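# Move the SOC bottle from fridge bin to bench

## Task

Find the bottle marked with the letters SOC among the four in the refrigerator's bin, lift it out and set it upright on the bench, keep the remaining three upright inside the refrigerator, then close the refrigerator door. If no bottle carries SOC, take none out, close the door, and press the CALL key on the operator panel until it latches down; a call made in error is permanent.

## Robot and tools

Robot: two UR12e-type arms, left_arm and right_arm, each with a two-finger 140 mm gripper whose fingers can fold, each on its own carriage (left_rail, right_rail) sharing one floor track along y at x = 0. left_rail is always the +y carriage. Each arm base sits at x = 0, y = its carriage position_m, z = 0.04 m, facing +x.

Scene frame (used by all result numbers): fixed to the table, table top z = 0, +z up, +x the direction the arms face, +y to their left, y = 0 at track middle. The table edge is at x = 0.17 m. Dropping anything off the table, onto the track or the metal strip beside it, fails the job.

Gripper frame: fingers point along its +z, close along its y; a block sticks out about 10 cm toward its +x. end_effector_position is the point between closed pads; fingertips reach about 33 mm past it (9 mm when wide open).

Row layout (used by execute_actions rows and move target): 18 numbers, each in [-1, 1]. First 9 for left_arm: dx, dy, dz, rx, ry, rz, gripper position, force_limit, speed; next 9 the same for right_arm. dx..rz are an offset, not a pose: measured from that arm's Hand target as it stood when the action or move began, expressed in that Hand target's own axes. 1.0 = 0.6 m for dx/dy/dz, 180 degrees for rx/ry/rz (one rotation vector). Every row in a list counts from the same start, not from the row before; a repeated offset in a new call moves further. Gripper position is absolute: +1 open (140 mm), about -0.8 pads touch, -1 closes until blocked. force_limit -1..+1 sets squeeze (about 14 N to 58 N at slow close); speed -1..+1 sets finger speed (about 30 to 250 mm/s). Always resend the current gripper numbers for an arm you want unchanged; 0 is a real command. Sending six zeros for an arm reasserts its Hand target.

execute_actions: actions is a list; each action may hold rows (1 to 15 rows, one per 1/30 s step), steps (1 to 450, default 15; after the last row the arm keeps heading to it), until (stop conditions on left_rail/right_rail fields, e.g. {"left_rail": {"position_status": ["!=", "moving"]}} or {"all": {"status": "ended"}}), and device commands. Rail commands: left_rail/right_rail with position_m (absolute carriage place on the track, metres; left -0.8 to 1.5, right -1.5 to 0.8), speed_m_s (0.01 to 1), acceleration_factor (0.1 to 1), or {"stop": true}. Keep the carriages at least 0.78 m apart. To drive: send position_m, then an action waiting with until on position_status. Let the carriage arrive before aiming its arm at scene points. cameras picks images; an empty actions list returns all cameras. For gentle rows, ramp offsets (0.01 per row is 0.18 m/s).

move: target is one 18-number row, or up to 15 rows, all offsets from the Hand targets at the move's start (same layout as above). speed in m/s, 0.002 to 3.2 (default 0.25), one value or one per target. blend in metres rounds corners in a list. stop_force 4 to 120 N ends an arm's path on contact; zero (with stop_force) rezeroes the wrist sensor first. blocking=false returns early; then call wait or stop before new rows or moves. Paths are straight, avoid nothing, and must not pass near an arm's own base. Result adds a move: line (done, off_target, held, fault, etc.).

wait(seconds 0 to 10), stop() brakes a running move, zoom_image(camera, region [x0,y0,x1,y1] pixels, max 504x504), zero_wrist_force(arm), read_manual, finished_scene (irreversible).

Results: end_effector_position (m) and quat_wxyz in the scene frame; Hand target (base for next offsets); Joint positions per arm: rail m then six joints rad; Tool commands; object_status: 0 moving, 1 blocked opening, 2 blocked closing (object likely gripped), 3 reached position or pads met. position_measured counts: 3 open, 230 pads met. Wrist force/torque in gripper axes. Rail position_status: moving, done, contact_stop, time_out, stopped, stopped_with_arm, stopped_for_other_arm, stopped_for_other_carriage; position_answer taken/not_taken.

Cautions: grip with pad tips, not near the palm, for narrow bottles; check object_status 2 before lifting. Arms are stiff: overshooting a firm surface causes fault stops (about 150 N force or joint torque limits; wrist joints 48 N m). Avoid any contact between the two arms or carriages. Move slowly when holding a bottle, set it down upright without release in motion, close the door gently, and don't knock over the other bottles. Watch for MOTOR HOT lines. Cameras: cam_high, cam_low, cam_bench_left, cam_bench_mid, cam_bench_right, cam_left_wrist, cam_right_wrist.

Each tool is called after "Emit:" as name([rows], argument=value, ...), one row to a line, values as JSON.

## Session

Emit:
execute_actions(actions=[])

Scene clock: 0.00 s.
left_arm: end_effector_position=(+0.3563, +1.2772, +0.5790) position_measured=3 object_status=3 end_effector_quat_wxyz=(+0.000, +0.000, +1.000, +0.000) | right_arm: end_effector_position=(+0.3563, -1.2690, +0.5790) position_measured=3 object_status=3 end_effector_quat_wxyz=(+0.000, +0.000, +1.000, +0.000)
Joint positions: left_arm=[1.199 -0.281 -2.157 1.821 -1.235 -1.571 -0.281] | right_arm=[-1.348 -0.281 -2.157 1.821 -1.235 -1.571 -0.281]
Joint velocities: within noise
Joint torques (N m): no reading
Wrist force (N): no reading
Wrist torque (N m): no reading
Wrist force, peak (N): no reading
Hand target: left_arm +0.3563, +1.2772, +0.5790; +0.000, +0.000, +1.000, +0.000 | right_arm +0.3563, -1.2690, +0.5790; +0.000, +0.000, +1.000, +0.000
Tool commands: left_gripper/position=+1.0 left_gripper/force_limit=+1.0 left_gripper/speed=+1.0 right_gripper/position=+1.0 right_gripper/force_limit=+1.0 right_gripper/speed=+1.0
left_rail: position_m=1.199 position_status=done
right_rail: position_m=-1.348 position_status=done

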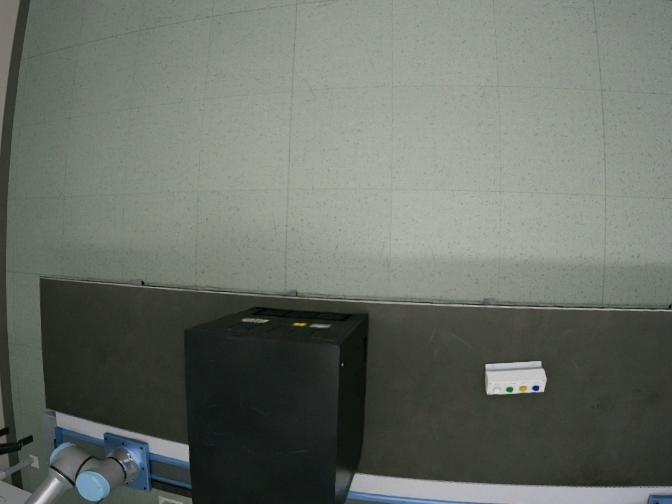

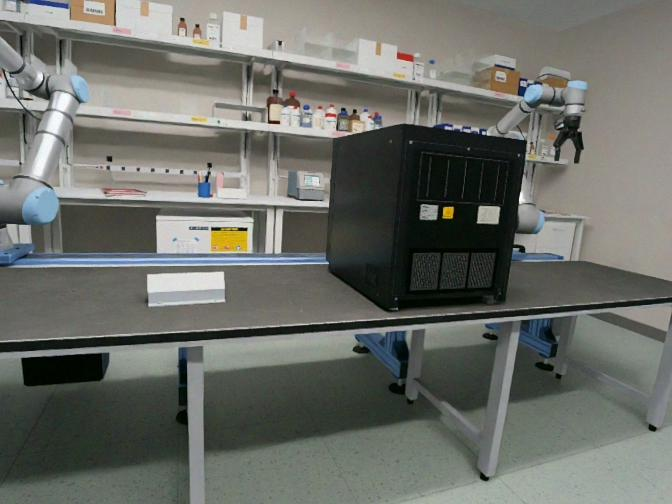

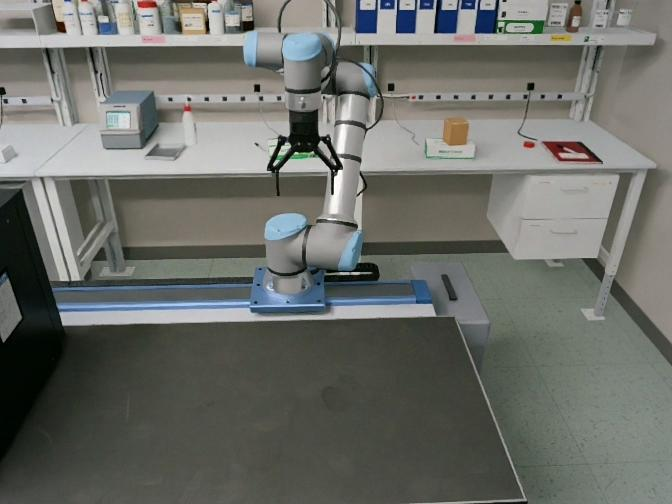

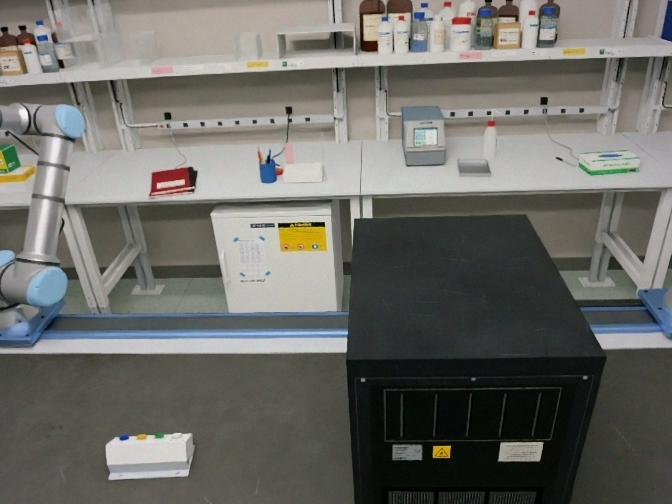

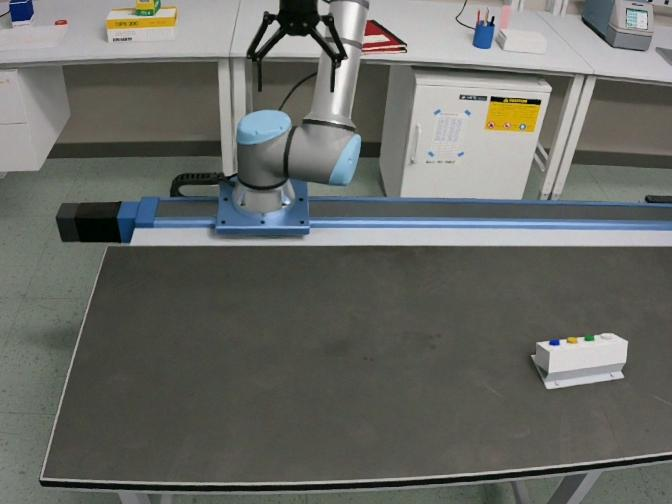

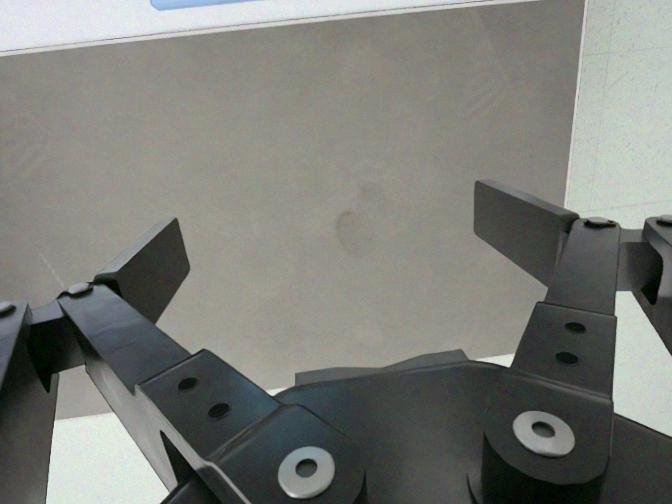

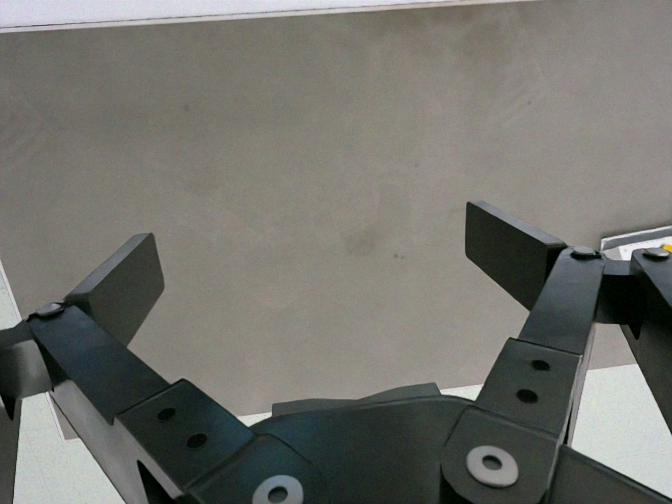

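Emit:
execute_actions([
  {"right_rail":{"position_m":-0.5,"speed_m_s":0.6,"acceleration_factor":0.7},"steps":120,"until":{"right_rail":{"position_status":["!=","moving"]}}},
])

Scene clock: 10.03 s.
left_arm: end_effector_position=(+0.3563, +1.2772, +0.5790) position_measured=3 object_status=3 end_effector_quat_wxyz=(+0.000, +0.000, +1.000, +0.000) | right_arm: end_effector_position=(+0.3563, -0.4214, +0.5790) position_measured=3 object_status=3 end_effector_quat_wxyz=(+0.000, +0.000, +1.000, +0.000)
Joint positions: left_arm=[1.199 -0.281 -2.157 1.821 -1.235 -1.571 -0.281] | right_arm=[-0.5 -0.281 -2.157 1.821 -1.235 -1.571 -0.281]
Joint torques (N m): left_arm=[-3.87 -2.17 -49.86 -4.98 0.22 0.22] | right_arm=[1.14 0.14 -49.21 -4.5 0.03 0.16]
Wrist force (N): left_arm=[-0.1 -0.2 0.3] | right_arm=[0.3 0.0 -0.3]
Wrist torque (N m): left_arm=[-0.03 0.02 0.01] | right_arm=[0.00 -0.07 0.00]
Wrist force, peak (N): left_arm=[-1.2 -0.2 0.1] | right_arm=[0.4 2.3 -0.3]
Hand target: left_arm +0.3563, +1.2772, +0.5790; +0.000, +0.000, +1.000, +0.000 | right_arm +0.3563, -0.4214, +0.5790; +0.000, +0.000, +1.000, +0.000
Tool commands: left_gripper/position=+1.0 left_gripper/force_limit=+1.0 left_gripper/speed=+1.0 right_gripper/position=+1.0 right_gripper/force_limit=+1.0 right_gripper/speed=+1.0
left_rail: position_m=1.199 position_status=done
right_rail: position_m=-0.500 speed_m_s=0.60 position_status=done

Emit:
move([
  [0,0,0,0,0,0,1,1,1,0.462,0.477,0.05,0,0,0.24,1,1,1],
  [0,0,0,0,0,0,1,1,1,1.0,0.473,0.05,0,0,0.442,1,1,1],
], speed=0.35, blend=[0.05,0])

Emit:
move(target=[0,0,0,0,0,0,1,1,1,0.385,0.357,0.083,-0.2615,0.449,0.2615,1,1,1], speed=0.35, cameras=["cam_right_wrist","cam_high"])

Scene clock: 14.57 s.
left_arm: end_effector_position=(+0.3563, +1.2772, +0.5790) position_measured=3 object_status=3 end_effector_quat_wxyz=(+0.000, +0.000, +1.000, +0.000) | right_arm: end_effector_position=(-0.2436, -0.1376, +0.5489) position_measured=3 object_status=3 end_effector_quat_wxyz=(+0.000, +0.640, +0.769, +0.000)
Joint positions: left_arm=[1.199 -0.281 -2.157 1.821 -1.235 -1.571 -0.281] | right_arm=[-0.5 1.752 -2.041 1.825 -1.355 -1.571 3.141]
Joint torques (N m): left_arm=[-1.08 -2.98 -50.16 -5.5 0.17 0.15] | right_arm=[20.64 3.3 -59.64 -1.24 -2.97 2.41]
Wrist force (N): left_arm=[-0.6 0.0 0.1] | right_arm=[0.1 0.0 -0.5]
Wrist torque (N m): left_arm=[0.01 0.14 0.00] | right_arm=[0.02 -0.13 -0.15]
Wrist force, peak (N): left_arm=[-0.3 -0.7 0.7] | right_arm=[-2.2 -1.9 -0.3]
Hand target: left_arm +0.3563, +1.2772, +0.5790; +0.000, +0.000, +1.000, +0.000 | right_arm -0.2437, -0.1376, +0.5489; +0.000, +0.640, +0.769, +0.000
Off the commanded pose: left_arm 0.000 m, 0 deg | right_arm 0.000 m, 0 deg.
left_rail: position_m=1.199 position_status=done
right_rail: position_m=-0.500 speed_m_s=0.60 position_status=done
move: done

Scene clock: 18.53 s.
left_arm: end_effector_position=(+0.3563, +1.2772, +0.5790) position_measured=3 object_status=3 end_effector_quat_wxyz=(+0.000, +0.000, +1.000, +0.000) | right_arm: end_effector_position=(-0.0749, +0.1283, +0.4991) position_measured=3 object_status=3 end_effector_quat_wxyz=(-0.242, +0.664, +0.242, +0.665)
Joint positions: left_arm=[1.199 -0.281 -2.157 1.821 -1.235 -1.571 -0.281] | right_arm=[-0.5 1.923 -1.35 2.226 -4.018 -2.795 3.141]
Joint torques (N m): left_arm=[-0.06 -2.48 -49.41 -5.17 0.13 0.32] | right_arm=[-21.38 -34.88 -39.47 -4.59 3.15 -1.99]
Wrist force (N): left_arm=[-0.8 0.4 0.7] | right_arm=[1.1 0.3 -1.1]
Wrist torque (N m): left_arm=[0.09 0.18 0.00] | right_arm=[-0.20 -0.20 0.22]
Wrist force, peak (N): left_arm=[-0.8 0.4 0.7] | right_arm=[2.2 0.7 -1.8]
Hand target: left_arm +0.3563, +1.2772, +0.5790; +0.000, +0.000, +1.000, +0.000 | right_arm -0.0749, +0.1284, +0.4991; -0.242, +0.664, +0.242, +0.665
Off the commanded pose: left_arm 0.000 m, 0 deg | right_arm 0.000 m, 0 deg.
left_rail: position_m=1.199 position_status=done
right_rail: position_m=-0.500 speed_m_s=0.60 position_status=done
move: done
camera_calibration:
cam_right_wrist: T_world_to_cam=[[0.550855, -0.832194, -0.0633472, 0.173263], [-0.330641, -0.14791, -0.932094, 0.453167], [0.766313, 0.534394, -0.356634, 0.358153], [0, 0, 0, 1]] pos_world=[-0.220064, 0.0198216, 0.561099]
Images, in order (width x height): cam_high 672x504, cam_right_wrist 672x504.

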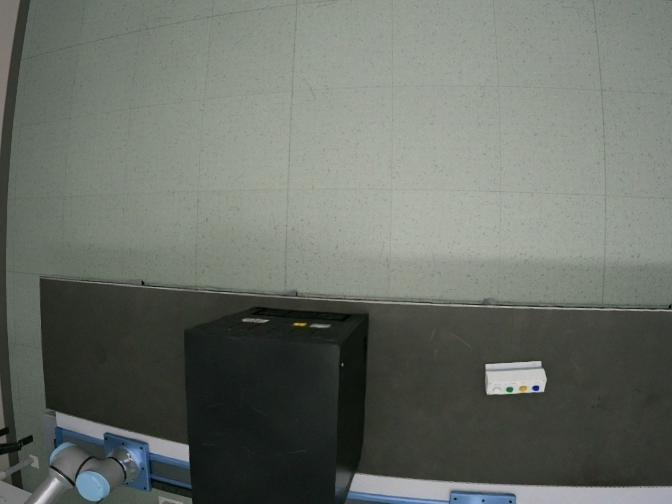

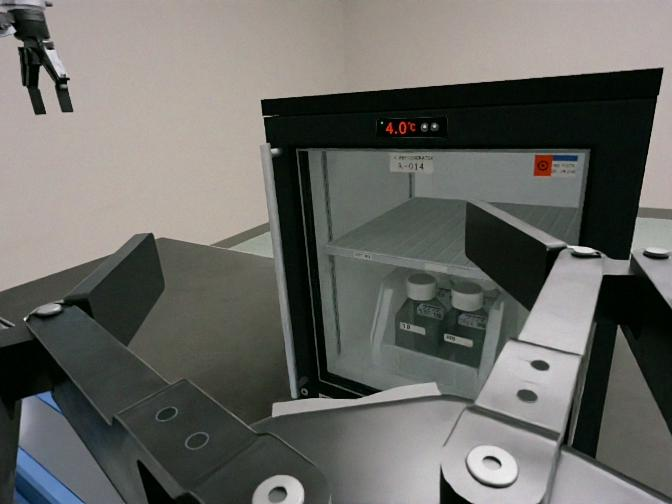

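Emit:
zoom_image(camera="cam_right_wrist", region=[240, 60, 500, 410])

Emit:
zoom_image(camera="cam_right_wrist", region=[340, 250, 520, 400])

Scaled by 1.440 from the camera's 672x504 image, which has a finer 960x720 frame.

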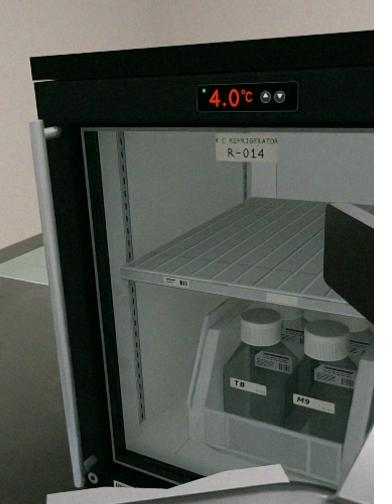

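Scaled by 2.800 from the camera's 672x504 image, which has a finer 960x720 frame.

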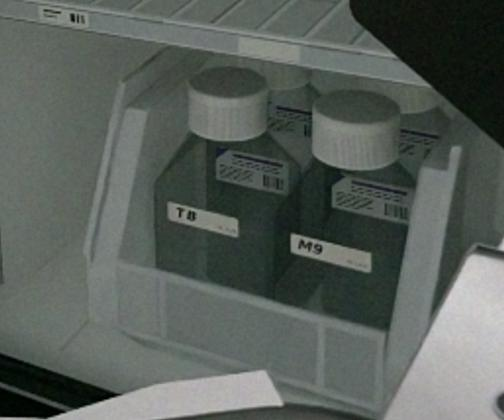

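Emit:
execute_actions([
  {"right_rail":{"position_m":-0.95},"left_rail":{"position_m":1.1,"speed_m_s":0.6,"acceleration_factor":0.7},"steps":90,"until":{"right_rail":{"position_status":["!=","moving"]}}},
], cameras=["cam_right_wrist"])

Emit:
zoom_image(camera="cam_right_wrist", region=[150, 80, 450, 330])

Scene clock: 29.90 s.
left_arm: end_effector_position=(+0.3563, +1.1786, +0.5790) position_measured=3 object_status=3 end_effector_quat_wxyz=(+0.000, +0.000, +1.000, +0.000) | right_arm: end_effector_position=(-0.0748, -0.3216, +0.4991) position_measured=3 object_status=3 end_effector_quat_wxyz=(-0.242, +0.664, +0.242, +0.665)
Joint positions: left_arm=[1.1 -0.281 -2.157 1.821 -1.235 -1.571 -0.281] | right_arm=[-0.95 1.923 -1.349 2.226 -4.02 -2.795 3.14]
Joint torques (N m): left_arm=[-1.85 -2.64 -49.7 -5.69 -0.03 0.27] | right_arm=[7.65 -44.7 -27.51 -0.84 0.52 -2.19]
Wrist force (N): left_arm=[-0.2 -0.5 0.0] | right_arm=[1.2 -0.1 -1.7]
Wrist torque (N m): left_arm=[-0.12 0.05 0.00] | right_arm=[-0.29 -0.21 0.23]
Wrist force, peak (N): left_arm=[0.0 -2.0 0.5] | right_arm=[1.6 1.6 -2.3]
Hand target: left_arm +0.3563, +1.1786, +0.5790; +0.000, +0.000, +1.000, +0.000 | right_arm -0.0749, -0.3216, +0.4991; -0.242, +0.664, +0.242, +0.665
Tool commands: left_gripper/position=+1.0 left_gripper/force_limit=+1.0 left_gripper/speed=+1.0 right_gripper/position=+1.0 right_gripper/force_limit=+1.0 right_gripper/speed=+1.0
Off the commanded pose: left_arm 0.000 m, 0 deg | right_arm 0.000 m, 0 deg.
left_rail: position_m=1.100 speed_m_s=0.60 position_status=done
right_rail: position_m=-0.950 speed_m_s=0.60 position_status=done
camera_calibration:
cam_right_wrist: T_world_to_cam=[[0.550867, -0.832179, -0.063436, -0.201172], [-0.330433, -0.147671, -0.932206, 0.386724], [0.766394, 0.534482, -0.356327, 0.598477], [0, 0, 0, 1]] pos_world=[-0.220064, -0.430178, 0.560998]
Images, in order (width x height): cam_right_wrist 672x504.

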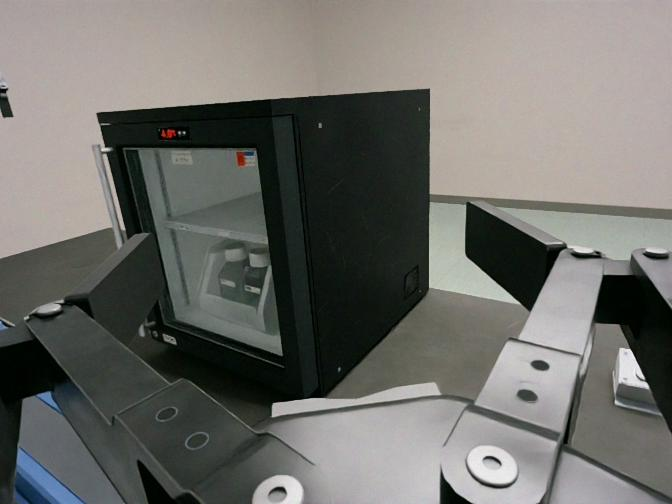

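Scaled by 1.680 from the camera's 672x504 image, which has a finer 960x720 frame.

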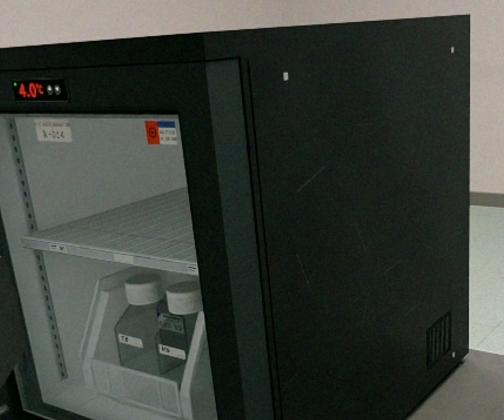

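Emit:
zoom_image(camera="cam_right_wrist", region=[80, 95, 200, 185])

Emit:
zoom_image(camera="cam_right_wrist", region=[100, 270, 220, 360])

Scaled by 4.200 from the camera's 672x504 image, which has a finer 960x720 frame.

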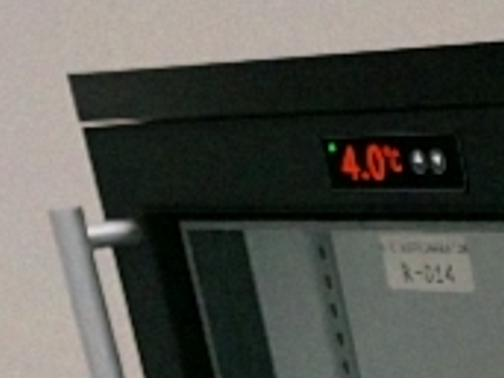

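Scaled by 4.200 from the camera's 672x504 image, which has a finer 960x720 frame.

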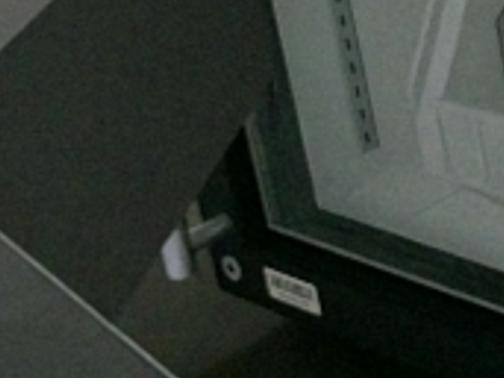

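Emit:
move([
  [-0.2122,-0.532,0.2548,-0.2214,0.0479,0.4386,1,1,1,0,0,0,0,0,0,1,1,1],
  [0.1772,-0.831,0.3317,-0.3707,0.0414,0.6482,1,1,1,0,0,0,0,0,0,1,1,1],
], speed=0.4, blend=[0.05,0])

Emit:
move(target=[-0.4057,0.0648,-0.2807,-0.1723,0.0551,0.1876,1,1,1,0,0,0,0,0,0,1,1,1], speed=0.3, cameras=["cam_left_wrist","cam_right_wrist"])

Scene clock: 43.13 s.
left_arm: end_effector_position=(+0.2502, +0.6801, +0.3800) position_measured=3 object_status=3 end_effector_quat_wxyz=(-0.051, +0.800, +0.386, +0.457) | right_arm: end_effector_position=(-0.0749, -0.3216, +0.4991) position_measured=3 object_status=3 end_effector_quat_wxyz=(-0.242, +0.664, +0.242, +0.665)
Joint positions: left_arm=[1.1 -1.857 -1.717 2.006 -1.045 -0.999 0.133] | right_arm=[-0.95 1.923 -1.349 2.226 -4.02 -2.795 3.14]
Joint torques (N m): left_arm=[-19.77 -27.59 -54.66 1.48 3.1 4.04] | right_arm=[18.08 -59.94 -26.32 2.36 -2.13 -2.01]
Wrist force (N): left_arm=[-1.4 0.6 -0.7] | right_arm=[1.6 0.4 -1.1]
Wrist torque (N m): left_arm=[0.41 0.11 -0.49] | right_arm=[-0.17 -0.30 0.22]
Wrist force, peak (N): left_arm=[-3.5 -0.6 -1.4] | right_arm=[2.2 0.7 -1.5]
Hand target: left_arm +0.2500, +0.6800, +0.3800; -0.051, +0.800, +0.386, +0.457 | right_arm -0.0749, -0.3216, +0.4991; -0.242, +0.664, +0.242, +0.665
Off the commanded pose: left_arm 0.000 m, 0 deg | right_arm 0.000 m, 0 deg.
left_rail: position_m=1.100 speed_m_s=0.60 position_status=done
right_rail: position_m=-0.950 speed_m_s=0.60 position_status=done
move: done

Scene clock: 45.27 s.
left_arm: end_effector_position=(+0.0902, +0.4410, +0.3001) position_measured=3 object_status=3 end_effector_quat_wxyz=(+0.000, +0.819, +0.000, +0.574) | right_arm: end_effector_position=(-0.0749, -0.3216, +0.4991) position_measured=3 object_status=3 end_effector_quat_wxyz=(-0.242, +0.664, +0.242, +0.665)
Joint positions: left_arm=[1.1 -2.158 -1.364 1.924 -1.14 -0.673 0.473] | right_arm=[-0.95 1.923 -1.349 2.226 -4.02 -2.795 3.14]
Joint torques (N m): left_arm=[-13.54 -53.81 -48.58 -4.16 3.78 3.55] | right_arm=[18.26 -59.5 -25.56 1.79 -2.02 -1.53]
Wrist force (N): left_arm=[-0.8 1.3 -1.2] | right_arm=[1.3 0.3 -1.2]
Wrist torque (N m): left_arm=[0.49 0.01 -0.67] | right_arm=[-0.18 -0.24 0.22]
Wrist force, peak (N): left_arm=[-1.7 2.6 -2.5] | right_arm=[1.9 0.2 -1.4]
Hand target: left_arm +0.0902, +0.4409, +0.3000; +0.000, +0.819, +0.000, +0.574 | right_arm -0.0749, -0.3216, +0.4991; -0.242, +0.664, +0.242, +0.665
Off the commanded pose: left_arm 0.000 m, 0 deg | right_arm 0.000 m, 0 deg.
left_rail: position_m=1.100 speed_m_s=0.60 position_status=done
right_rail: position_m=-0.950 speed_m_s=0.60 position_status=done
move: done
camera_calibration:
cam_left_wrist: T_world_to_cam=[[-0.121062, -0.991505, -0.0475648, 0.45718], [-0.641339, 0.114701, -0.758635, 0.228451], [0.757646, -0.061337, -0.649777, 0.330156], [0, 0, 0, 1]] pos_world=[-0.0482796, 0.447343, 0.409585]
cam_right_wrist: T_world_to_cam=[[0.550893, -0.832168, -0.0633582, -0.20115], [-0.330387, -0.14774, -0.932211, 0.386674], [0.766395, 0.534481, -0.356326, 0.598553], [0, 0, 0, 1]] pos_world=[-0.220164, -0.430178, 0.560998]
Images, in order (width x height): cam_left_wrist 672x504, cam_right_wrist 672x504.

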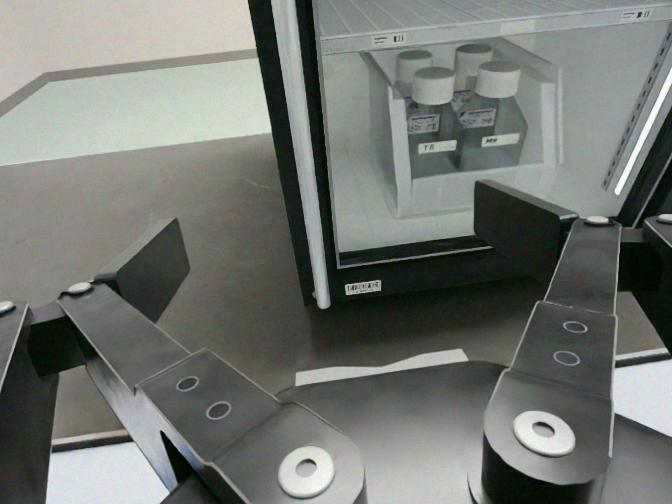

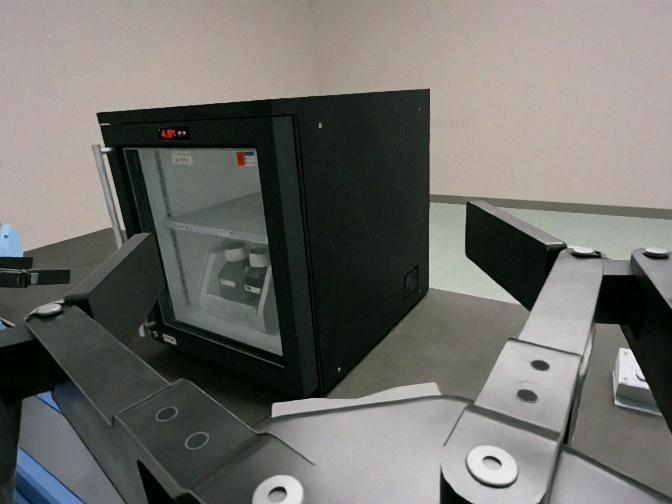

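Emit:
zoom_image(camera="cam_left_wrist", region=[360, 30, 570, 190])

Emit:
zoom_image(camera="cam_left_wrist", region=[240, 100, 400, 320])

Scaled by 2.400 from the camera's 672x504 image, which has a finer 960x720 frame.

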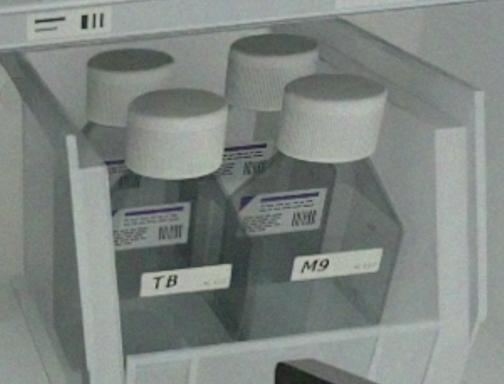

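Scaled by 2.291 from the camera's 672x504 image, which has a finer 960x720 frame.

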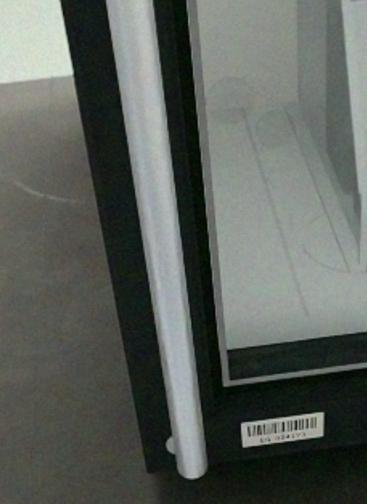

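Emit:
execute_actions([
  {"rows":[[0,0,0,0,0,0,-0.85,-1,0.5,0,0,0,0,0,0,1,1,1]],"steps":30},
])

Emit:
move(target=[0.0855,0,0.235,0,0,0,-0.85,-1,0.5,0,0,0,0,0,0,1,1,1], speed=0.03, stop_force=8, cameras=["cam_left_wrist","cam_right_wrist"])

Scene clock: 48.93 s.
left_arm: end_effector_position=(+0.0902, +0.4409, +0.3000) position_measured=233 object_status=3 end_effector_quat_wxyz=(+0.000, +0.819, +0.000, +0.574) | right_arm: end_effector_position=(-0.0749, -0.3216, +0.4991) position_measured=3 object_status=3 end_effector_quat_wxyz=(-0.242, +0.664, +0.242, +0.665)
Joint positions: left_arm=[1.1 -2.159 -1.363 1.924 -1.14 -0.673 0.473] | right_arm=[-0.95 1.923 -1.349 2.226 -4.02 -2.795 3.14]
Joint torques (N m): left_arm=[-13.99 -54.61 -47.54 -3.61 3.03 4.19] | right_arm=[18.54 -59.71 -26.4 1.78 -2.21 -1.58]
Wrist force (N): left_arm=[-1.0 1.5 -1.5] | right_arm=[1.4 0.3 -1.6]
Wrist torque (N m): left_arm=[0.54 -0.01 -0.66] | right_arm=[-0.20 -0.24 0.22]
Wrist force, peak (N): left_arm=[-1.6 1.7 -1.8] | right_arm=[2.0 0.3 -1.4]
Hand target: left_arm +0.0902, +0.4409, +0.3000; +0.000, +0.819, +0.000, +0.574 | right_arm -0.0749, -0.3216, +0.4991; -0.242, +0.664, +0.242, +0.665
Off the commanded pose: left_arm 0.000 m, 0 deg | right_arm 0.000 m, 0 deg.
left_rail: position_m=1.100 speed_m_s=0.60 position_status=done
right_rail: position_m=-0.950 speed_m_s=0.60 position_status=done

Scene clock: 54.10 s.
left_arm: end_effector_position=(+0.2058, +0.4409, +0.3001) position_measured=233 object_status=3 end_effector_quat_wxyz=(+0.000, +0.819, +0.000, +0.574) | right_arm: end_effector_position=(-0.0749, -0.3216, +0.4991) position_measured=3 object_status=3 end_effector_quat_wxyz=(-0.242, +0.664, +0.242, +0.665)
Joint positions: left_arm=[1.1 -2.006 -1.418 2.01 -1.304 -0.55 0.633] | right_arm=[-0.95 1.923 -1.349 2.226 -4.02 -2.795 3.14]
Joint torques (N m): left_arm=[-8.9 -45.2 -45.08 2.88 -0.57 -4] | right_arm=[17.86 -58.76 -25.5 1.98 -1.81 -0.41]
Wrist force (N): left_arm=[-3.6 6.2 -7.1] | right_arm=[1.3 0.2 -1.1]
Wrist torque (N m): left_arm=[0.48 0.14 -0.29] | right_arm=[-0.21 -0.21 0.22]
Wrist force, peak (N): left_arm=[-6.2 8.8 -13.3] | right_arm=[2.2 0.4 -1.4]
Hand target: left_arm +0.2058, +0.4409, +0.3001; +0.000, +0.819, +0.000, +0.574 (not the last commanded pose) | right_arm -0.0749, -0.3216, +0.4991; -0.242, +0.664, +0.242, +0.665
Off the commanded pose: left_arm 0.034 m, 0 deg | right_arm 0.000 m, 0 deg.
left_rail: position_m=1.100 speed_m_s=0.60 position_status=done
right_rail: position_m=-0.950 speed_m_s=0.60 position_status=done
move: contact (left_arm)
camera_calibration:
cam_left_wrist: T_world_to_cam=[[-0.12133, -0.991463, -0.0477486, 0.47115], [-0.641189, 0.115005, -0.758717, 0.302488], [0.757731, -0.061439, -0.649668, 0.242562], [0, 0, 0, 1]] pos_world=[0.0673196, 0.447243, 0.409585]
cam_right_wrist: T_world_to_cam=[[0.550893, -0.832168, -0.0633582, -0.20115], [-0.330387, -0.14774, -0.932211, 0.386674], [0.766395, 0.534481, -0.356326, 0.598553], [0, 0, 0, 1]] pos_world=[-0.220164, -0.430178, 0.560998]
Images, in order (width x height): cam_left_wrist 672x504, cam_right_wrist 672x504.

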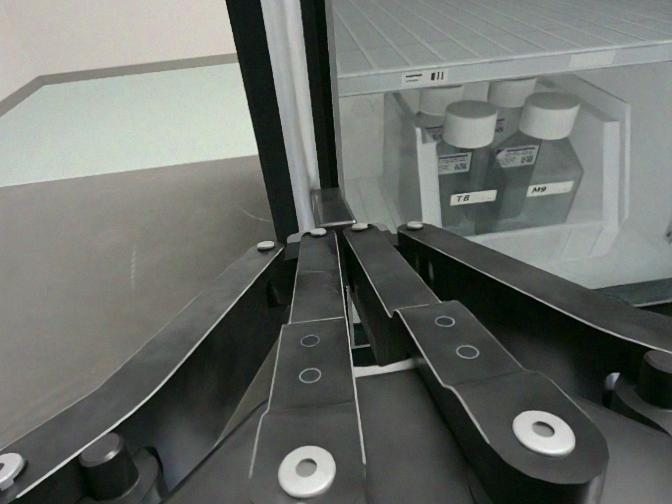

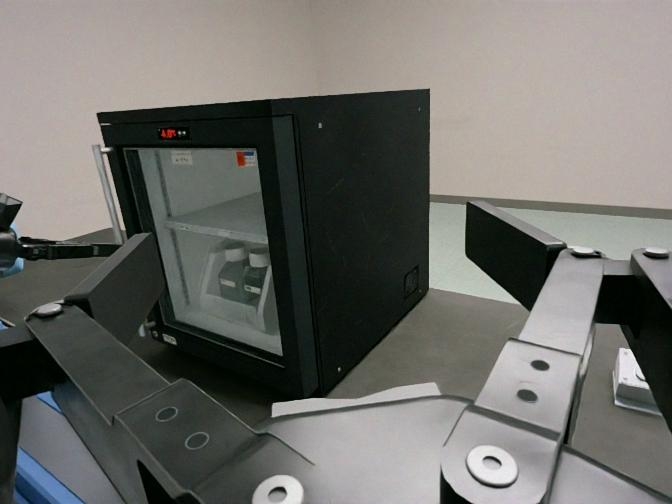

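Emit:
zoom_image(camera="cam_left_wrist", region=[240, 130, 440, 270])

Scaled by 2.520 from the camera's 672x504 image, which has a finer 960x720 frame.

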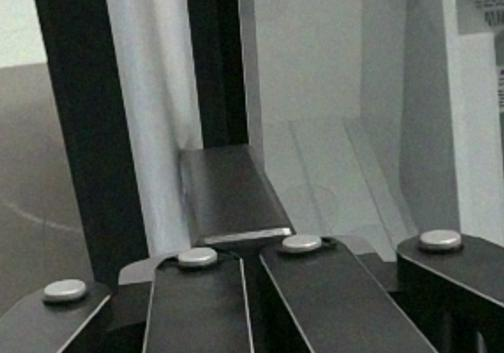

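Emit:
move([
  [-0.0285,0,-0.0783,0,0,0,-0.85,-1,0.5,0,0,0,0,0,0,1,1,1],
  [-0.0285,-0.02,-0.0783,0,0,0,0.1,-1,0.5,0,0,0,0,0,0,1,1,1],
  [0.0138,-0.02,0.0379,0,0,0,0.1,-1,0.5,0,0,0,0,0,0,1,1,1],
], speed=0.08, cameras=["cam_left_wrist"])

Emit:
zoom_image(camera="cam_left_wrist", region=[200, 130, 440, 300])

Scene clock: 59.53 s.
left_arm: end_effector_position=(+0.2299, +0.4529, +0.3001) position_measured=117 object_status=3 end_effector_quat_wxyz=(+0.000, +0.819, +0.000, +0.574) | right_arm: end_effector_position=(-0.0749, -0.3216, +0.4991) position_measured=3 object_status=3 end_effector_quat_wxyz=(-0.242, +0.664, +0.242, +0.665)
Joint positions: left_arm=[1.1 -1.979 -1.444 2.045 -1.343 -0.53 0.668] | right_arm=[-0.95 1.923 -1.349 2.226 -4.02 -2.795 3.14]
Joint torques (N m): left_arm=[8.49 -70.67 -33.08 -4.91 3.41 3.78] | right_arm=[18.63 -59.67 -25.71 1.8 -2.13 0.08]
Wrist force (N): left_arm=[-1.5 1.8 -0.8] | right_arm=[1.0 0.3 -1.2]
Wrist torque (N m): left_arm=[0.69 0.04 -0.59] | right_arm=[-0.19 -0.18 0.23]
Wrist force, peak (N): left_arm=[-4.8 6.5 -6.8] | right_arm=[1.9 0.4 -1.6]
Hand target: left_arm +0.2300, +0.4529, +0.3001; +0.000, +0.819, +0.000, +0.574 | right_arm -0.0749, -0.3216, +0.4991; -0.242, +0.664, +0.242, +0.665
Off the commanded pose: left_arm 0.000 m, 0 deg | right_arm 0.000 m, 0 deg.
left_rail: position_m=1.100 speed_m_s=0.60 position_status=done
right_rail: position_m=-0.950 speed_m_s=0.60 position_status=done
move: done
camera_calibration:
cam_left_wrist: T_world_to_cam=[[-0.121266, -0.991475, -0.0476742, 0.48594], [-0.6412, 0.114906, -0.758722, 0.316609], [0.757732, -0.0614381, -0.649668, 0.225037], [0, 0, 0, 1]] pos_world=[0.0914198, 0.459243, 0.409585]
Images, in order (width x height): cam_left_wrist 672x504.

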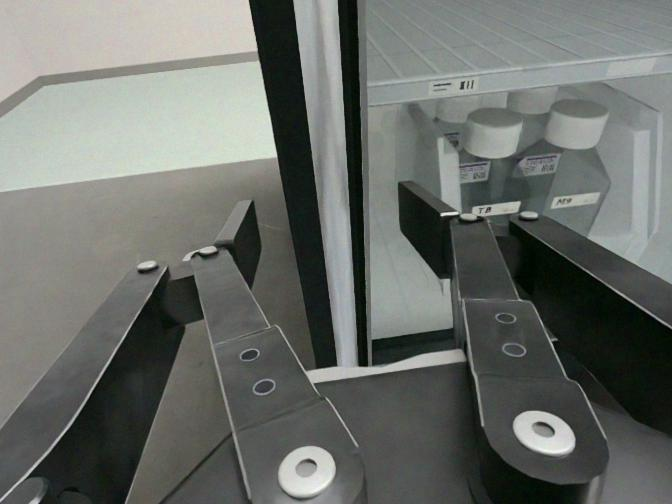

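Scaled by 2.100 from the camera's 672x504 image, which has a finer 960x720 frame.

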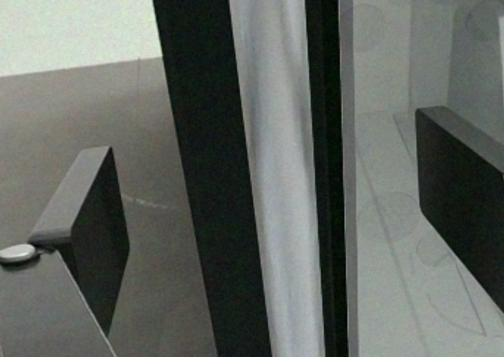

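Emit:
move([
  [0,0.005,0,0,0,0,0.1,-1,0.5,0,0,0,0,0,0,1,1,1],
  [0,0.005,0,0,0,0,-1,-1,-1,0,0,0,0,0,0,1,1,1],
], speed=0.05, cameras=["cam_left_wrist"])

Scene clock: 64.20 s.
left_arm: end_effector_position=(+0.2300, +0.4500, +0.3001) position_measured=208 object_status=0 end_effector_quat_wxyz=(+0.000, +0.819, +0.000, +0.574) | right_arm: end_effector_position=(-0.0749, -0.3216, +0.4991) position_measured=3 object_status=3 end_effector_quat_wxyz=(-0.242, +0.664, +0.242, +0.665)
Joint positions: left_arm=[1.1 -1.977 -1.439 2.041 -1.345 -0.529 0.67] | right_arm=[-0.95 1.923 -1.349 2.226 -4.02 -2.795 3.14]
Joint torques (N m): left_arm=[6.21 -43.27 -48.67 -4.93 6.49 4.27] | right_arm=[17.46 -59.52 -25.64 1.79 -1.96 0.51]
Wrist force (N): left_arm=[4.4 -22.6 -9.9] | right_arm=[1.3 0.4 -0.9]
Wrist torque (N m): left_arm=[1.20 0.25 -0.70] | right_arm=[-0.17 -0.23 0.22]
Wrist force, peak (N): left_arm=[5.5 -23.1 -10.0] | right_arm=[2.0 0.2 -1.6]
Hand target: left_arm +0.2300, +0.4499, +0.3001; +0.000, +0.819, +0.000, +0.574 | right_arm -0.0749, -0.3216, +0.4991; -0.242, +0.664, +0.242, +0.665
Off the commanded pose: left_arm 0.000 m, 0 deg | right_arm 0.000 m, 0 deg.
left_rail: position_m=1.100 speed_m_s=0.60 position_status=done
right_rail: position_m=-0.950 speed_m_s=0.60 position_status=done
move: done
camera_calibration:
cam_left_wrist: T_world_to_cam=[[-0.121195, -0.991481, -0.0477271, 0.482996], [-0.641258, 0.114906, -0.758673, 0.317004], [0.757693, -0.0613421, -0.649721, 0.224759], [0, 0, 0, 1]] pos_world=[0.09152, 0.456243, 0.409585]
Images, in order (width x height): cam_left_wrist 672x504.

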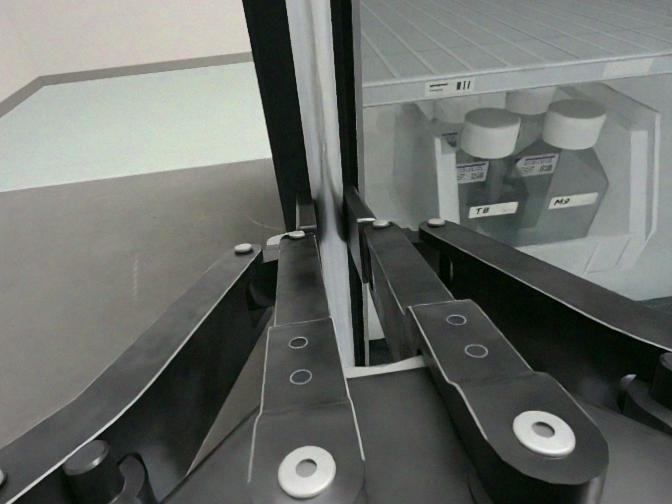

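Emit:
move(target=[0,-0.0042,0,0,0,0,-1,-1,-1,0,0,0,0,0,0,1,1,1], speed=0.02)

Scene clock: 65.33 s.
left_arm: end_effector_position=(+0.2300, +0.4521, +0.3001) position_measured=208 object_status=2 end_effector_quat_wxyz=(+0.000, +0.819, +0.000, +0.574) | right_arm: end_effector_position=(-0.0749, -0.3216, +0.4991) position_measured=3 object_status=3 end_effector_quat_wxyz=(-0.242, +0.664, +0.242, +0.665)
Joint positions: left_arm=[1.1 -1.978 -1.443 2.044 -1.344 -0.53 0.668] | right_arm=[-0.95 1.923 -1.349 2.226 -4.02 -2.795 3.14]
Joint torques (N m): left_arm=[-8.73 -89.03 -18.91 10.89 -8.56 -3.26] | right_arm=[17.52 -58.93 -25.73 1.98 -1.97 0.49]
Wrist force (N): left_arm=[-16.2 45.4 11.0] | right_arm=[1.0 0.3 -1.1]
Wrist torque (N m): left_arm=[-0.13 -0.14 -0.28] | right_arm=[-0.20 -0.18 0.22]
Wrist force, peak (N): left_arm=[-16.2 45.4 11.0] | right_arm=[2.1 0.4 -1.2]
Hand target: left_arm +0.2300, +0.4524, +0.3001; +0.000, +0.819, +0.000, +0.574 | right_arm -0.0749, -0.3216, +0.4991; -0.242, +0.664, +0.242, +0.665
Off the commanded pose: left_arm 0.000 m, 0 deg | right_arm 0.000 m, 0 deg.
left_rail: position_m=1.100 speed_m_s=0.60 position_status=done
right_rail: position_m=-0.950 speed_m_s=0.60 position_status=done
move: done

Emit:
move(target=[0,0.0028,0,0,0,0,-1,-1,-1,0,0,0,0,0,0,1,1,1], speed=0.02)

Scene clock: 66.23 s.
left_arm: end_effector_position=(+0.2301, +0.4510, +0.3000) position_measured=208 object_status=2 end_effector_quat_wxyz=(+0.000, +0.819, +0.000, +0.574) | right_arm: end_effector_position=(-0.0749, -0.3216, +0.4991) position_measured=3 object_status=3 end_effector_quat_wxyz=(-0.242, +0.664, +0.242, +0.665)
Joint positions: left_arm=[1.1 -1.978 -1.441 2.042 -1.344 -0.529 0.67] | right_arm=[-0.95 1.923 -1.349 2.226 -4.02 -2.795 3.14]
Joint torques (N m): left_arm=[13.68 -50.75 -42.93 -1.23 -0.84 3.93] | right_arm=[18.03 -60.35 -25.51 1.67 -1.96 1.05]
Wrist force (N): left_arm=[-6.7 16.5 2.6] | right_arm=[1.2 0.5 -1.0]
Wrist torque (N m): left_arm=[0.41 -0.03 -0.66] | right_arm=[-0.15 -0.22 0.23]
Wrist force, peak (N): left_arm=[-17.2 51.8 12.7] | right_arm=[1.8 0.1 -1.6]
Hand target: left_arm +0.2300, +0.4508, +0.3001; +0.000, +0.819, +0.000, +0.574 | right_arm -0.0749, -0.3216, +0.4991; -0.242, +0.664, +0.242, +0.665
Off the commanded pose: left_arm 0.000 m, 0 deg | right_arm 0.000 m, 0 deg.
left_rail: position_m=1.100 speed_m_s=0.60 position_status=done
right_rail: position_m=-0.950 speed_m_s=0.60 position_status=done
move: done

Emit:
move([
  [0,0.001,0,0,0,0,-0.98,0.0,-1,0,0,0,0,0,0,1,1,1],
  [-0.0127,0.0085,-0.0348,0.0157,0,-0.0057,-0.98,0.0,-1,0,0,0,0,0,0,1,1,1],
], speed=0.05, cameras=["cam_left_wrist"])

Scene clock: 69.57 s.
left_arm: end_effector_position=(+0.2079, +0.4457, +0.3000) position_measured=210 object_status=2 end_effector_quat_wxyz=(-0.015, +0.819, +0.022, +0.574) | right_arm: end_effector_position=(-0.0749, -0.3216, +0.4991) position_measured=3 object_status=3 end_effector_quat_wxyz=(-0.242, +0.664, +0.242, +0.665)
Joint positions: left_arm=[1.1 -1.995 -1.398 1.979 -1.252 -0.582 0.584] | right_arm=[-0.95 1.923 -1.349 2.226 -4.02 -2.795 3.14]
Joint torques (N m): left_arm=[-21.05 -37.44 -60.93 -7.06 8.79 -3.97] | right_arm=[16.82 -60.69 -25.96 1.79 -2.14 1.17]
Wrist force (N): left_arm=[10.9 -35.6 -8.8] | right_arm=[1.6 0.5 -1.0]
Wrist torque (N m): left_arm=[1.41 0.30 -0.68] | right_arm=[-0.15 -0.28 0.22]
Wrist force, peak (N): left_arm=[11.3 -36.0 -9.2] | right_arm=[1.5 0.7 -1.9]
Hand target: left_arm +0.2078, +0.4456, +0.3000; -0.015, +0.819, +0.022, +0.574 | right_arm -0.0749, -0.3216, +0.4991; -0.242, +0.664, +0.242, +0.665
Off the commanded pose: left_arm 0.000 m, 0 deg | right_arm 0.000 m, 0 deg.
left_rail: position_m=1.100 speed_m_s=0.60 position_status=done
right_rail: position_m=-0.950 speed_m_s=0.60 position_status=done
move: done
camera_calibration:
cam_left_wrist: T_world_to_cam=[[-0.0694257, -0.996446, -0.0477057, 0.467481], [-0.646341, 0.0813561, -0.7587, 0.319328], [0.759884, -0.0218391, -0.649692, 0.223197], [0, 0, 0, 1]] pos_world=[0.0692461, 0.444715, 0.409585]
Images, in order (width x height): cam_left_wrist 672x504.

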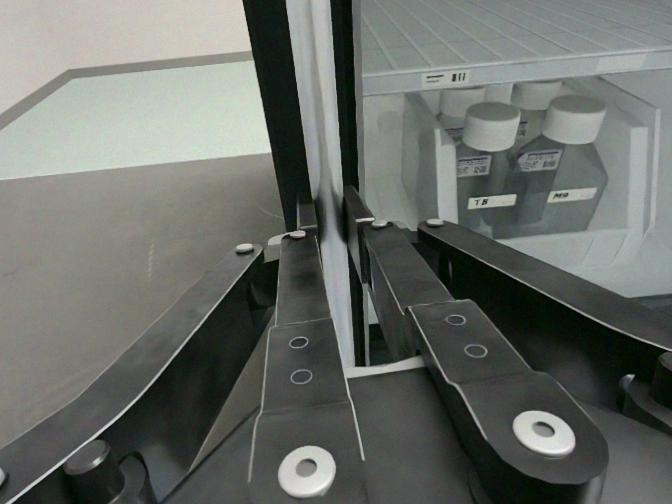

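Emit:
move([
  [0,-0.0023,0,0,0,0,-0.98,0.0,-1,0,0,0,0,0,0,1,1,1],
  [-0.0168,0.0053,-0.0462,0.0209,0,-0.0076,-0.98,0.0,-1,0,0,0,0,0,0,1,1,1],
], speed=0.05, blend=[0.002,0])

Scene clock: 72.37 s.
left_arm: end_effector_position=(+0.1786, +0.4409, +0.3000) position_measured=210 object_status=2 end_effector_quat_wxyz=(-0.035, +0.817, +0.050, +0.573) | right_arm: end_effector_position=(-0.0749, -0.3216, +0.4991) position_measured=3 object_status=3 end_effector_quat_wxyz=(-0.242, +0.664, +0.242, +0.665)
Joint positions: left_arm=[1.1 -2.015 -1.344 1.901 -1.153 -0.655 0.493] | right_arm=[-0.95 1.923 -1.349 2.226 -4.02 -2.795 3.14]
Joint torques (N m): left_arm=[-15.59 -69.52 -34.26 15.64 -14.1 -3.66] | right_arm=[16.57 -59.75 -26.42 1.81 -1.83 1.16]
Wrist force (N): left_arm=[-19.2 57.4 12.6] | right_arm=[1.3 0.7 -1.2]
Wrist torque (N m): left_arm=[-0.73 -0.31 -0.41] | right_arm=[-0.10 -0.23 0.23]
Wrist force, peak (N): left_arm=[-19.2 57.4 12.6] | right_arm=[1.9 0.8 -1.2]
Hand target: left_arm +0.1785, +0.4409, +0.3000; -0.035, +0.817, +0.050, +0.573 | right_arm -0.0749, -0.3216, +0.4991; -0.242, +0.664, +0.242, +0.665
Off the commanded pose: left_arm 0.000 m, 0 deg | right_arm 0.000 m, 0 deg.
left_rail: position_m=1.100 speed_m_s=0.60 position_status=done
right_rail: position_m=-0.950 speed_m_s=0.60 position_status=done
move: done; blend cut to 0.0007 m at target 1

Emit:
move([
  [0,0.0035,0,0,0,0,-0.98,0.0,-1,0,0,0,0,0,0,1,1,1],
  [-0.0211,0.0161,-0.0579,0.0261,0,-0.0095,-0.98,0.0,-1,0,0,0,0,0,0,1,1,1],
], speed=0.06, blend=[0.001,0], cameras=["cam_left_wrist"])

Scene clock: 74.57 s.
left_arm: end_effector_position=(+0.1432, +0.4269, +0.3000) position_measured=210 object_status=2 end_effector_quat_wxyz=(-0.060, +0.815, +0.086, +0.571) | right_arm: end_effector_position=(-0.0749, -0.3216, +0.4991) position_measured=3 object_status=3 end_effector_quat_wxyz=(-0.242, +0.664, +0.242, +0.665)
Joint positions: left_arm=[1.1 -2.028 -1.268 1.791 -1.055 -0.74 0.409] | right_arm=[-0.95 1.923 -1.349 2.226 -4.02 -2.795 3.14]
Joint torques (N m): left_arm=[-13.1 -51.11 -59.98 -5.78 9.85 -3.08] | right_arm=[18.55 -59.59 -25.01 1.98 -1.71 1.47]
Wrist force (N): left_arm=[7.2 -35.5 -8.3] | right_arm=[1.8 0.0 -1.3]
Wrist torque (N m): left_arm=[1.49 0.28 -0.64] | right_arm=[-0.27 -0.33 0.22]
Wrist force, peak (N): left_arm=[-19.9 61.7 13.7] | right_arm=[1.9 0.2 -1.3]
Hand target: left_arm +0.1430, +0.4268, +0.3000; -0.060, +0.814, +0.086, +0.571 | right_arm -0.0749, -0.3216, +0.4991; -0.242, +0.664, +0.242, +0.665
Off the commanded pose: left_arm 0.000 m, 0 deg | right_arm 0.000 m, 0 deg.
left_rail: position_m=1.100 speed_m_s=0.60 position_status=done
right_rail: position_m=-0.950 speed_m_s=0.60 position_status=done
move: done
camera_calibration:
cam_left_wrist: T_world_to_cam=[[0.0872155, -0.995052, -0.0475992, 0.421216], [-0.651209, -0.020789, -0.758614, 0.323224], [0.75387, 0.0971599, -0.649799, 0.222119], [0, 0, 0, 1]] pos_world=[0.00630125, 0.40427, 0.409585]
Images, in order (width x height): cam_left_wrist 672x504.

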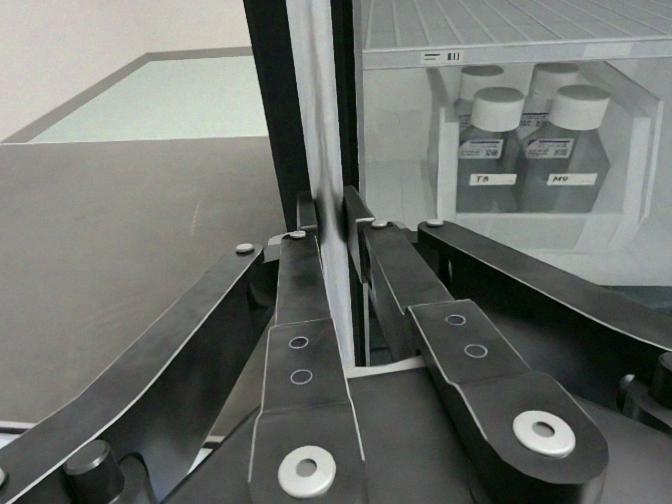

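Emit:
move([
  [0,-0.0022,0,0,0,0,-0.98,0.0,-1,0,0,0,0,0,0,1,1,1],
  [-0.0168,0.007,-0.0461,0.0209,0,-0.0076,-0.98,0.0,-1,0,0,0,0,0,0,1,1,1],
  [-0.0333,0.0193,-0.0916,0.0418,0,-0.0152,-0.98,0.0,-1,0,0,0,0,0,0,1,1,1],
], speed=0.08, blend=[0.001,0.004,0])

Scene clock: 77.07 s.
left_arm: end_effector_position=(+0.0883, +0.4033, +0.3000) position_measured=210 object_status=2 end_effector_quat_wxyz=(-0.099, +0.807, +0.142, +0.565) | right_arm: end_effector_position=(-0.0749, -0.3216, +0.4991) position_measured=3 object_status=3 end_effector_quat_wxyz=(-0.242, +0.664, +0.242, +0.665)
Joint positions: left_arm=[1.1 -2.039 -1.149 1.614 -0.927 -0.872 0.31] | right_arm=[-0.95 1.923 -1.349 2.226 -4.02 -2.795 3.14]
Joint torques (N m): left_arm=[-13.9 -75.32 -47.56 4.07 -3.31 -3.63] | right_arm=[17.79 -59.99 -26 2.02 -2.08 1.86]
Wrist force (N): left_arm=[-2.2 10.2 -0.2] | right_arm=[1.3 0.7 -0.9]
Wrist torque (N m): left_arm=[0.11 0.48 -0.47] | right_arm=[-0.11 -0.22 0.22]
Wrist force, peak (N): left_arm=[7.2 -35.6 -8.8] | right_arm=[1.7 0.5 -1.5]
Hand target: left_arm +0.0882, +0.4033, +0.3000; -0.100, +0.807, +0.143, +0.565 | right_arm -0.0749, -0.3216, +0.4991; -0.242, +0.664, +0.242, +0.665
Off the commanded pose: left_arm 0.000 m, 0 deg | right_arm 0.000 m, 0 deg.
left_rail: position_m=1.100 speed_m_s=0.60 position_status=done
right_rail: position_m=-0.950 speed_m_s=0.60 position_status=done
move: done; blend cut to 0.0007 m at target 1

Emit:
move([
  [-0.021,0.0117,-0.0577,0.0261,0,-0.0095,-0.98,0.0,-1,0,0,0,0,0,0,1,1,1],
  [-0.0416,0.0286,-0.1143,0.0522,0,-0.019,-0.98,0.0,-1,0,0,0,0,0,0,1,1,1],
  [-0.0416,0.0286,-0.1143,0.0522,0,-0.019,0.1,0.0,-1,0,0,0,0,0,0,1,1,1],
  [-0.041,0.0478,-0.2295,0.0522,0,-0.019,0.1,0.0,-1,0,0,0,0,0,0,1,1,1],
], speed=0.09, blend=[0.004,0,0,0], cameras=["cam_left_wrist","cam_right_wrist"])

Scene clock: 83.33 s.
left_arm: end_effector_position=(-0.0313, +0.3292, +0.3239) position_measured=117 object_status=3 end_effector_quat_wxyz=(-0.148, +0.791, +0.212, +0.554) | right_arm: end_effector_position=(-0.0749, -0.3216, +0.4991) position_measured=3 object_status=3 end_effector_quat_wxyz=(-0.242, +0.664, +0.242, +0.665)
Joint positions: left_arm=[1.1 -2.069 -0.924 1.206 -0.685 -1.059 0.205] | right_arm=[-0.95 1.923 -1.349 2.226 -4.02 -2.795 3.14]
Joint torques (N m): left_arm=[-14.55 -95.64 -53.77 4.7 -0.61 -4] | right_arm=[17.77 -60.36 -25.69 1.9 -2.05 2.1]
Wrist force (N): left_arm=[-3.8 1.5 -1.3] | right_arm=[1.1 0.2 -0.9]
Wrist torque (N m): left_arm=[0.59 0.68 -0.35] | right_arm=[-0.22 -0.19 0.22]
Wrist force, peak (N): left_arm=[12.2 -7.5 -7.2] | right_arm=[1.9 0.7 -1.8]
Hand target: left_arm -0.0314, +0.3291, +0.3239; -0.148, +0.791, +0.212, +0.554 | right_arm -0.0749, -0.3216, +0.4991; -0.242, +0.664, +0.242, +0.665
Off the commanded pose: left_arm 0.000 m, 0 deg | right_arm 0.000 m, 0 deg.
left_rail: position_m=1.100 speed_m_s=0.60 position_status=done
right_rail: position_m=-0.950 speed_m_s=0.60 position_status=done
move: done
camera_calibration:
cam_left_wrist: T_world_to_cam=[[0.390833, -0.919233, -0.0475391, 0.324957], [-0.612856, -0.22134, -0.758562, 0.292933], [0.686773, 0.325606, -0.649865, 0.301337], [0, 0, 0, 1]] pos_world=[-0.154428, 0.265432, 0.433485]
cam_right_wrist: T_world_to_cam=[[0.550893, -0.832168, -0.0633582, -0.20115], [-0.330387, -0.14774, -0.932211, 0.386674], [0.766395, 0.534481, -0.356326, 0.598553], [0, 0, 0, 1]] pos_world=[-0.220164, -0.430178, 0.560998]
Images, in order (width x height): cam_left_wrist 672x504, cam_right_wrist 672x504.

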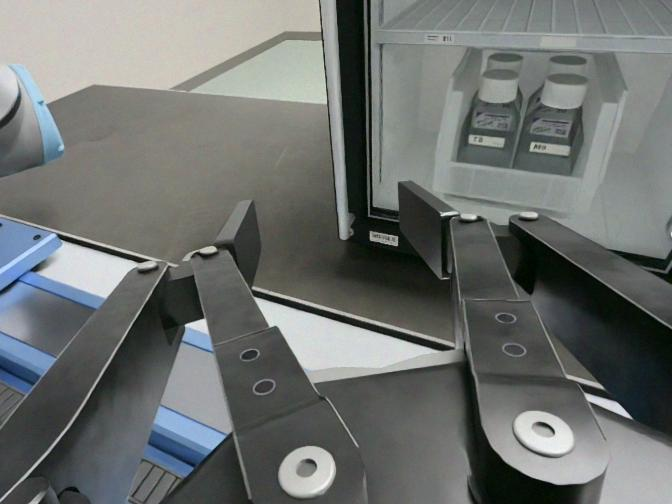

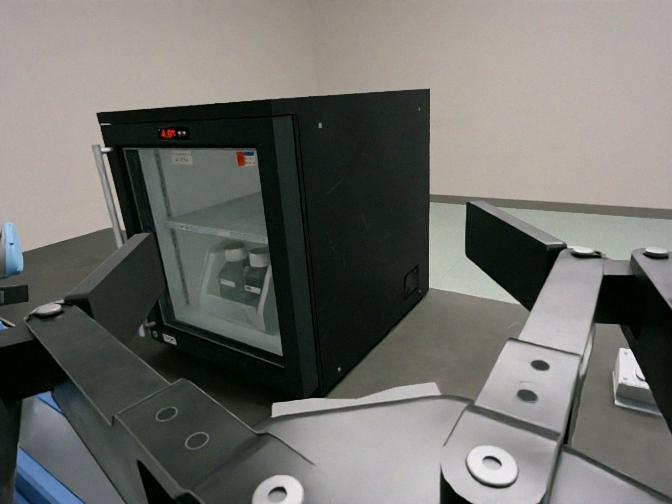

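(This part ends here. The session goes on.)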